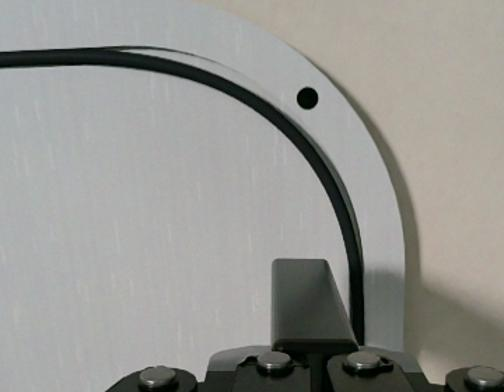

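Call:
move --pt "0 0 0 0 0 0 1 1 1 -0.0333 -0.1243 0 0 0 0 -1 -0.5 -1" --pt "0 0 0 0 0 0 1 1 1 -0.0333 -0.1243 -0.0533 0 0 0 -1 -0.5 -1" --pt "0 0 0 0 0 0 1 1 1 -0.0485 -0.13 -0.0533 0 0 0 -1 -0.5 -1" --pt "0 0 0 0 0 0 1 1 1 -0.0602 -0.0985 -0.0533 0 0 0 -1 -0.5 -1" --pt "0 0 0 0 0 0 1 1 1 -0.0615 -0.0683 -0.0533 0 0 0 -1 -0.5 -1" --pt "0 0 0 0 0 0 1 1 1 -0.0532 -0.039 -0.0533 0 0 0 -1 -0.5 -1" --pt "0 0 0 0 0 0 1 1 1 -0.0383 -0.0137 -0.0533 0 0 0 -1 -0.5 -1" --pt "0 0 0 0 0 0 1 1 1 -0.014 0.0088 -0.0533 0 0 0 -1 -0.5 -1" --pt "0 0 0 0 0 0 1 1 1 0.0173 0.0203 -0.0533 0 0 0 -1 -0.5 -1" --pt "0 0 0 0 0 0 1 1 1 0.0288 -0.011 -0.0533 0 0 0 -1 -0.5 -1" --pt "0 0 0 0 0 0 1 1 1 0.0288 -0.011 0 0 0 0 -1 -0.5 -1" --pt "0 0 0 0 0 0 1 1 1 0 0 0 0 0 0 -1 -0.5 -1" --blend '[0.003,0,0.001,0.003,0.003,0.003,0.003,0.003,0.001,0.003,0.01,0]' --speed '[0.2,0.08,0.05,0.07,0.07,0.07,0.07,0.07,0.07,0.07,0.15,0.2]' --cameras '["cam_right_wrist"]'

Call:
zoom_image --camera "cam_right_wrist" --region '[250, 20, 610, 300]'

Scene clock: 1575.80 s.
left_arm: end_effector_position=(+0.3788, +0.2612, +0.3515) position_measured=3 object_status=3 end_effector_quat_wxyz=(-0.175, +0.696, +0.644, -0.267) | right_arm: end_effector_position=(+0.2508, +0.4058, +0.0812) position_measured=230 object_status=3 end_effector_quat_wxyz=(+0.001, -0.153, +0.988, +0.000)
Joint positions: left_arm=[0.76 0.343 -0.378 -1.329 0.285 1.017 -2.632] | right_arm=[0.722 0.007 0.296 -2.462 -0.005 2.47 2.285]
Joint velocities: left_arm=[within noise] | right_arm=[0 -0.002 0 -0.002 0.001 -0.004 -0.001]
Joint torques (N m): left_arm=[0.1 -40.56 -3.14 21.68 1.05 0.74 -0.36] | right_arm=[-0.59 -26.25 0.84 18.91 0.75 2.3 0.1]
External joint torques (N m): left_arm=[0.08 0.02 -0.2 -0.76 -0.45 0.17 -0.3] | right_arm=[-0.52 0.9 0.84 -1.65 0.19 -0.16 0.1]
Flange force (N): left_arm=[-2.7 -1.2 5.5] | right_arm=[2.7 -1.6 2.3]
Hand target: left_arm +0.3795, +0.2610, +0.3513; -0.173, +0.695, +0.646, -0.266 | right_arm +0.2500, +0.4050, +0.0815; +0.000, -0.151, +0.988, +0.000
Off the commanded pose: left_arm 0.001 m, 0 deg | right_arm 0.001 m, 0 deg.
move: done; blend cut to 0.0092 m at target 11
Images, in order (width x height): cam_right_wrist 896x504.

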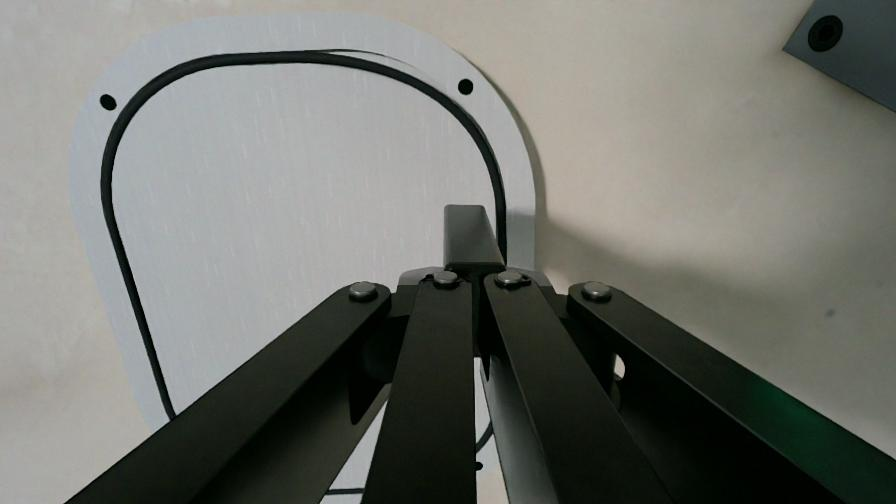

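Scaled by 1.400.

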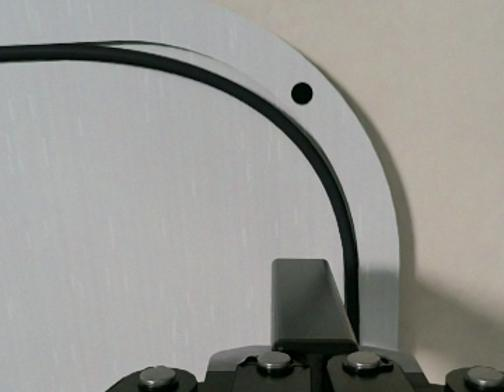

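Call:
move --pt "0 0 0 0 0 0 1 1 1 -0.0427 -0.063 0 0 0 0 -1 -0.5 -1" --pt "0 0 0 0 0 0 1 1 1 -0.0427 -0.063 -0.0533 0 0 0 -1 -0.5 -1" --pt "0 0 0 0 0 0 1 1 1 -0.0658 -0.0598 -0.0533 0 0 0 -1 -0.5 -1" --pt "0 0 0 0 0 0 1 1 1 -0.057 -0.0377 -0.0533 0 0 0 -1 -0.5 -1" --pt "0 0 0 0 0 0 1 1 1 -0.0455 -0.0203 -0.0533 0 0 0 -1 -0.5 -1" --pt "0 0 0 0 0 0 1 1 1 -0.057 -0.0377 -0.0533 0 0 0 -1 -0.5 -1" --pt "0 0 0 0 0 0 1 1 1 -0.0658 -0.0598 -0.0533 0 0 0 -1 -0.5 -1" --pt "0 0 0 0 0 0 1 1 1 -0.065 -0.0825 -0.0533 0 0 0 -1 -0.5 -1" --pt "0 0 0 0 0 0 1 1 1 -0.0608 -0.099 -0.0533 0 0 0 -1 -0.5 -1" --pt "0 0 0 0 0 0 1 1 1 -0.0412 -0.0917 -0.0533 0 0 0 -1 -0.5 -1" --pt "0 0 0 0 0 0 1 1 1 -0.0412 -0.0917 0 0 0 0 -1 -0.5 -1" --pt "0 0 0 0 0 0 1 1 1 0 0 0 0 0 0 -1 -0.5 -1" --blend '[0.003,0,0.001,0.002,0.001,0.002,0.002,0.003,0.001,0.003,0.005,0]' --speed '[0.2,0.08,0.05,0.07,0.07,0.07,0.07,0.07,0.07,0.07,0.15,0.2]' --cameras '["cam_right_wrist"]'

Call:
zoom_image --camera "cam_right_wrist" --region '[250, 20, 610, 300]'

Scene clock: 1648.23 s.
left_arm: end_effector_position=(+0.3788, +0.2612, +0.3515) position_measured=3 object_status=3 end_effector_quat_wxyz=(-0.175, +0.696, +0.644, -0.267) | right_arm: end_effector_position=(+0.2509, +0.4052, +0.0823) position_measured=230 object_status=3 end_effector_quat_wxyz=(+0.001, -0.153, +0.988, +0.001)
Joint positions: left_arm=[0.76 0.343 -0.378 -1.329 0.285 1.017 -2.632] | right_arm=[0.732 0.002 0.284 -2.465 0 2.47 2.28]
Joint velocities: left_arm=[within noise] | right_arm=[-0.001 -0.001 0 0.001 0 -0.001 0.005]
Joint torques (N m): left_arm=[0.1 -40.63 -3.15 21.66 1.04 0.73 -0.37] | right_arm=[-0.33 -25.12 1.2 19.57 0.2 2.23 0.19]
External joint torques (N m): left_arm=[-0.05 -0.2 -0.32 -0.71 -0.47 0.17 -0.31] | right_arm=[-0.33 2.07 1.19 -1.1 -0.36 -0.25 0.19]
Flange force (N): left_arm=[-3.2 -1.5 5.7] | right_arm=[-1.2 2.8 5.0]
Hand target: left_arm +0.3795, +0.2610, +0.3513; -0.173, +0.695, +0.646, -0.266 | right_arm +0.2500, +0.4050, +0.0815; +0.000, -0.151, +0.988, +0.000
Off the commanded pose: left_arm 0.001 m, 0 deg | right_arm 0.001 m, 0 deg.
move: done
Images, in order (width x height): cam_right_wrist 896x504.

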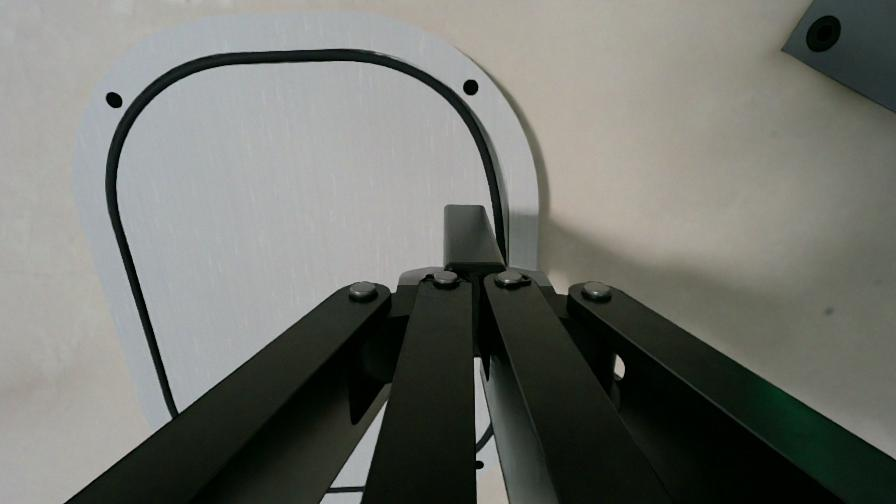

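Scaled by 1.400.

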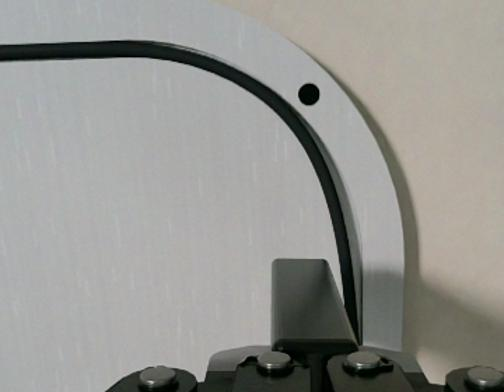

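Call:
move --pt "0 0 0 0 0 0 1 1 1 -0.0678 -0.1482 -0.0458 0 0 0 -1 -0.5 -1" --pt "0 0 0 0 0 0 1 1 1 -0.0787 -0.1558 -0.0642 0 0 0 -1 -0.5 -1" --pt "0 0 0 0 0 0 1 1 1 -0.0678 -0.1482 -0.0458 0 0 0 -1 -0.5 -1" --pt "0 0 0 0 0 0 1 1 1 -0.0758 -0.1262 -0.0458 0 0 0 -1 -0.5 -1" --pt "0 0 0 0 0 0 1 1 1 -0.0867 -0.1338 -0.0642 0 0 0 -1 -0.5 -1" --pt "0 0 0 0 0 0 1 1 1 -0.0758 -0.1262 -0.0458 0 0 0 -1 -0.5 -1" --pt "0 0 0 0 0 0 1 1 1 -0.0808 -0.105 -0.0458 0 0 0 -1 -0.5 -1" --pt "0 0 0 0 0 0 1 1 1 -0.0808 -0.105 -0.0505 0 0 0 -1 -0.5 -1" --pt "0 0 0 0 0 0 1 1 1 -0.0843 -0.1062 -0.0512 0 0 0 -1 -0.5 -1" --pt "0 0 0 0 0 0 1 1 1 -0.0952 -0.1138 -0.0642 0 0 0 -1 -0.5 -1" --pt "0 0 0 0 0 0 1 1 1 -0.0832 -0.1058 -0.0458 0 0 0 -1 -0.5 -1" --pt "0 0 0 0 0 0 1 1 1 -0.0862 -0.0827 -0.0505 0 0 0 -1 -0.5 -1" --pt "0 0 0 0 0 0 1 1 1 -0.0903 -0.0832 -0.0512 0 0 0 -1 -0.5 -1" --pt "0 0 0 0 0 0 1 1 1 -0.1012 -0.0908 -0.0642 0 0 0 -1 -0.5 -1" --pt "0 0 0 0 0 0 1 1 1 -0.0887 -0.083 -0.0458 0 0 0 -1 -0.5 -1" --blend '[0.0005,0,0.0005,0.0005,0,0.0005,0.0005,0.0005,0.0005,0,0.0005,0.0005,0.0005,0,0]' --speed '[0.15,0.05,0.05,0.08,0.05,0.05,0.08,0.05,0.04,0.05,0.05,0.08,0.04,0.05,0.05]' --cameras '["cam_right_wrist"]'

Scene clock: 1712.57 s.
left_arm: end_effector_position=(+0.3788, +0.2612, +0.3515) position_measured=3 object_status=3 end_effector_quat_wxyz=(-0.175, +0.696, +0.644, -0.267) | right_arm: end_effector_position=(+0.1959, +0.3553, +0.0530) position_measured=230 object_status=3 end_effector_quat_wxyz=(+0.000, -0.151, +0.989, +0.000)
Joint positions: left_arm=[0.76 0.343 -0.378 -1.329 0.285 1.017 -2.632] | right_arm=[0.761 -0.116 0.317 -2.703 0.07 2.591 2.284]
Joint velocities: left_arm=[within noise] | right_arm=[0 0 0.001 0.001 -0.001 -0.004 0]
Joint torques (N m): left_arm=[0.14 -40.65 -3.14 21.71 1.05 0.73 -0.34] | right_arm=[-0.8 -20.36 -0.74 17.86 0.38 2.27 -0.14]
External joint torques (N m): left_arm=[-0.05 -0.16 -0.34 -0.7 -0.47 0.17 -0.28] | right_arm=[-0.79 0.84 0.26 -1 -0.09 -0.2 -0.14]
Flange force (N): left_arm=[-3.0 -1.4 5.5] | right_arm=[-0.4 -0.9 2.6]
Hand target: left_arm +0.3795, +0.2610, +0.3513; -0.173, +0.695, +0.646, -0.266 | right_arm +0.1968, +0.3552, +0.0540; +0.000, -0.151, +0.988, +0.000
Off the commanded pose: left_arm 0.001 m, 0 deg | right_arm 0.001 m, 0 deg.
move: done
Images, in order (width x height): cam_right_wrist 896x504.

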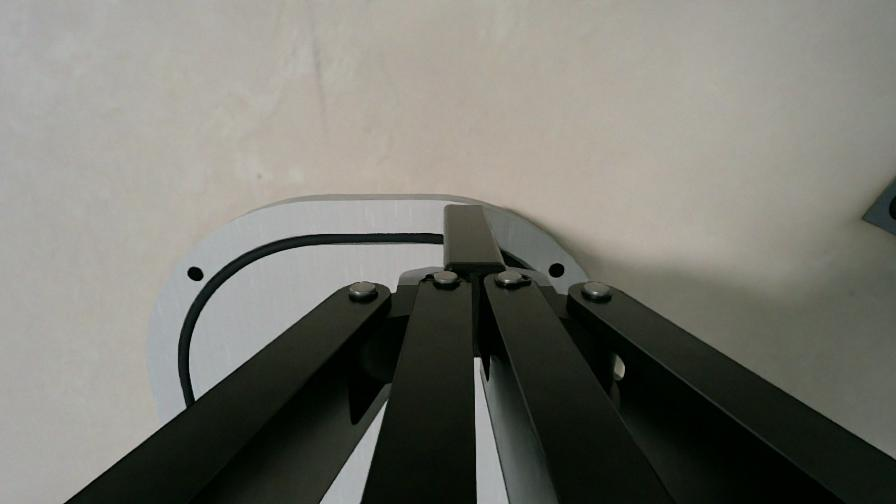

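Back to the viewing pose.

Call:
move --target '[0,0,0,0,0,0,1,1,1,0.0887,0.083,0.0458,0,0,0,-1,-0.5,-1]' --speed 0.2 --cameras '["cam_right_wrist"]'

Call:
zoom_image --camera "cam_right_wrist" --region '[250, 20, 610, 300]'

Scene clock: 1717.80 s.
left_arm: end_effector_position=(+0.3788, +0.2612, +0.3515) position_measured=3 object_status=3 end_effector_quat_wxyz=(-0.175, +0.696, +0.644, -0.267) | right_arm: end_effector_position=(+0.2501, +0.4058, +0.0823) position_measured=230 object_status=3 end_effector_quat_wxyz=(+0.001, -0.152, +0.988, +0.002)
Joint positions: left_arm=[0.76 0.343 -0.378 -1.329 0.285 1.017 -2.632] | right_arm=[0.725 0.002 0.293 -2.465 0 2.471 2.284]
Joint velocities: left_arm=[within noise] | right_arm=[0.001 0.001 0 0 -0.001 -0.004 0.001]
Joint torques (N m): left_arm=[0.08 -40.67 -3.17 21.71 1.04 0.74 -0.36] | right_arm=[-0.57 -25.02 0.76 19.62 0.19 2.24 0.11]
External joint torques (N m): left_arm=[0.05 -0.28 -0.24 -0.64 -0.45 0.18 -0.3] | right_arm=[-0.6 1.97 0.71 -0.95 -0.37 -0.24 0.11]
Flange force (N): left_arm=[-3.0 -1.7 5.6] | right_arm=[-2.0 2.2 4.8]
Hand target: left_arm +0.3795, +0.2610, +0.3513; -0.173, +0.695, +0.646, -0.266 | right_arm +0.2500, +0.4050, +0.0815; +0.000, -0.151, +0.988, +0.000
Off the commanded pose: left_arm 0.001 m, 0 deg | right_arm 0.001 m, 0 deg.
move: done
Images, in order (width x height): cam_right_wrist 896x504.

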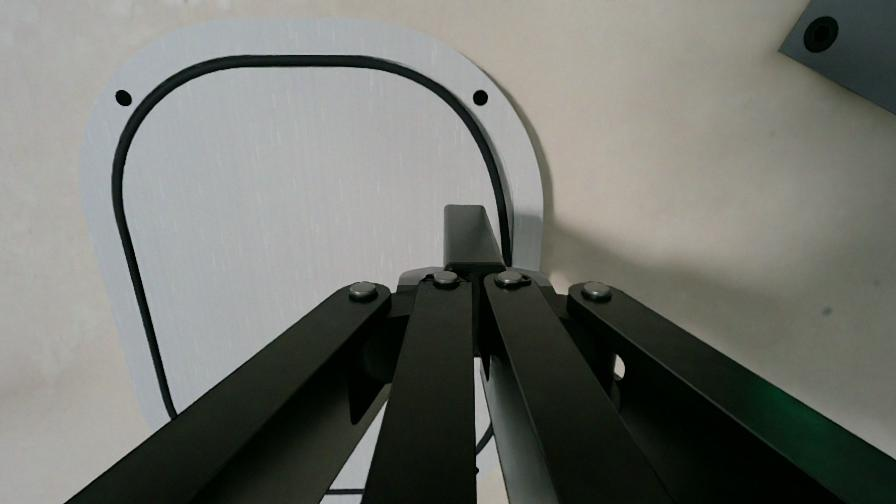

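Scaled by 1.400.

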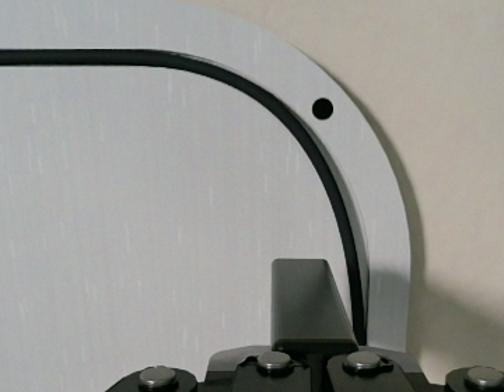

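Call:
move --pt "0 0 0 0 0 0 1 1 1 -0.0483 -0.0613 0 0 0 0 -1 -0.5 -1" --pt "0 0 0 0 0 0 1 1 1 -0.0483 -0.0613 -0.0533 0 0 0 -1 -0.5 -1" --pt "0 0 0 0 0 0 1 1 1 -0.0632 -0.0608 -0.0533 0 0 0 -1 -0.5 -1" --pt "0 0 0 0 0 0 1 1 1 -0.0585 -0.0338 -0.0533 0 0 0 -1 -0.5 -1" --pt "0 0 0 0 0 0 1 1 1 -0.0453 -0.0092 -0.0533 0 0 0 -1 -0.5 -1" --pt "0 0 0 0 0 0 1 1 1 -0.0267 0.0088 -0.0533 0 0 0 -1 -0.5 -1" --pt "0 0 0 0 0 0 1 1 1 -0.0453 -0.0092 -0.0533 0 0 0 -1 -0.5 -1" --pt "0 0 0 0 0 0 1 1 1 -0.0585 -0.0338 -0.0533 0 0 0 -1 -0.5 -1" --pt "0 0 0 0 0 0 1 1 1 -0.0632 -0.0608 -0.0533 0 0 0 -1 -0.5 -1" --pt "0 0 0 0 0 0 1 1 1 -0.0483 -0.0613 -0.0533 0 0 0 -1 -0.5 -1" --pt "0 0 0 0 0 0 1 1 1 -0.0483 -0.0613 0 0 0 0 -1 -0.5 -1" --pt "0 0 0 0 0 0 1 1 1 0 0 0 0 0 0 -1 -0.5 -1" --blend '[0.003,0,0.001,0.002,0.002,0.001,0.002,0.002,0.001,0.003,0.005,0]' --speed '[0.2,0.08,0.05,0.07,0.07,0.07,0.07,0.07,0.07,0.07,0.15,0.2]' --cameras '["cam_right_wrist"]'

Call:
zoom_image --camera "cam_right_wrist" --region '[250, 20, 610, 300]'

Scene clock: 1788.03 s.
left_arm: end_effector_position=(+0.3788, +0.2612, +0.3515) position_measured=3 object_status=3 end_effector_quat_wxyz=(-0.175, +0.696, +0.644, -0.267) | right_arm: end_effector_position=(+0.2501, +0.4058, +0.0823) position_measured=230 object_status=3 end_effector_quat_wxyz=(+0.001, -0.153, +0.988, +0.002)
Joint positions: left_arm=[0.76 0.343 -0.378 -1.329 0.285 1.017 -2.632] | right_arm=[0.731 0.002 0.288 -2.465 0 2.471 2.282]
Joint velocities: left_arm=[within noise] | right_arm=[0 0 0 0 -0.002 -0.004 0.001]
Joint torques (N m): left_arm=[0.08 -40.59 -3.2 21.69 1.05 0.74 -0.37] | right_arm=[-0.58 -25.11 0.71 19.54 0.23 2.35 0.19]
External joint torques (N m): left_arm=[0.03 -0.03 -0.28 -0.75 -0.45 0.17 -0.3] | right_arm=[-0.61 1.93 0.66 -1.01 -0.33 -0.12 0.19]
Flange force (N): left_arm=[-2.9 -1.3 5.6] | right_arm=[-1.6 2.0 5.0]
Hand target: left_arm +0.3795, +0.2610, +0.3513; -0.173, +0.695, +0.646, -0.266 | right_arm +0.2500, +0.4050, +0.0815; +0.000, -0.151, +0.988, +0.000
Off the commanded pose: left_arm 0.001 m, 0 deg | right_arm 0.001 m, 0 deg.
move: done
Images, in order (width x height): cam_right_wrist 896x504.

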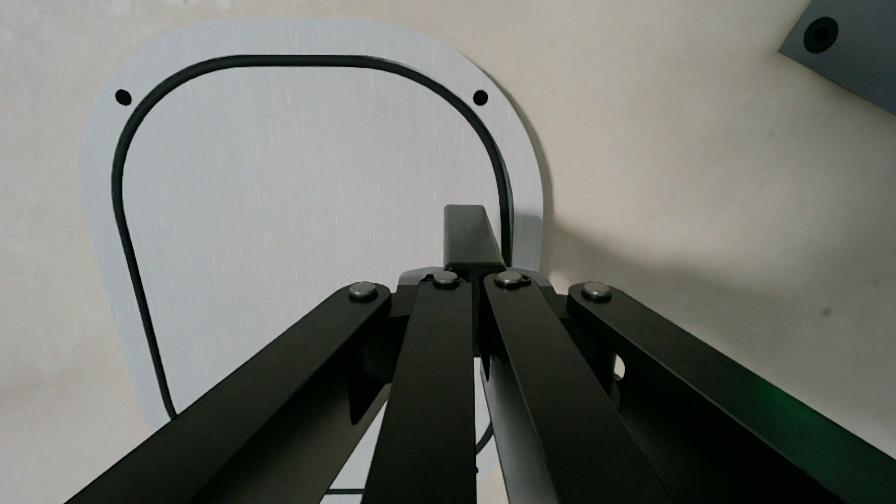

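Scaled by 1.400.

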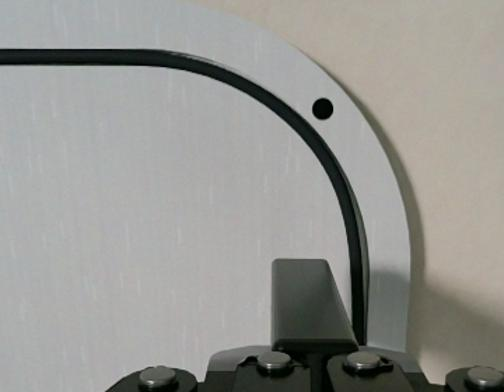

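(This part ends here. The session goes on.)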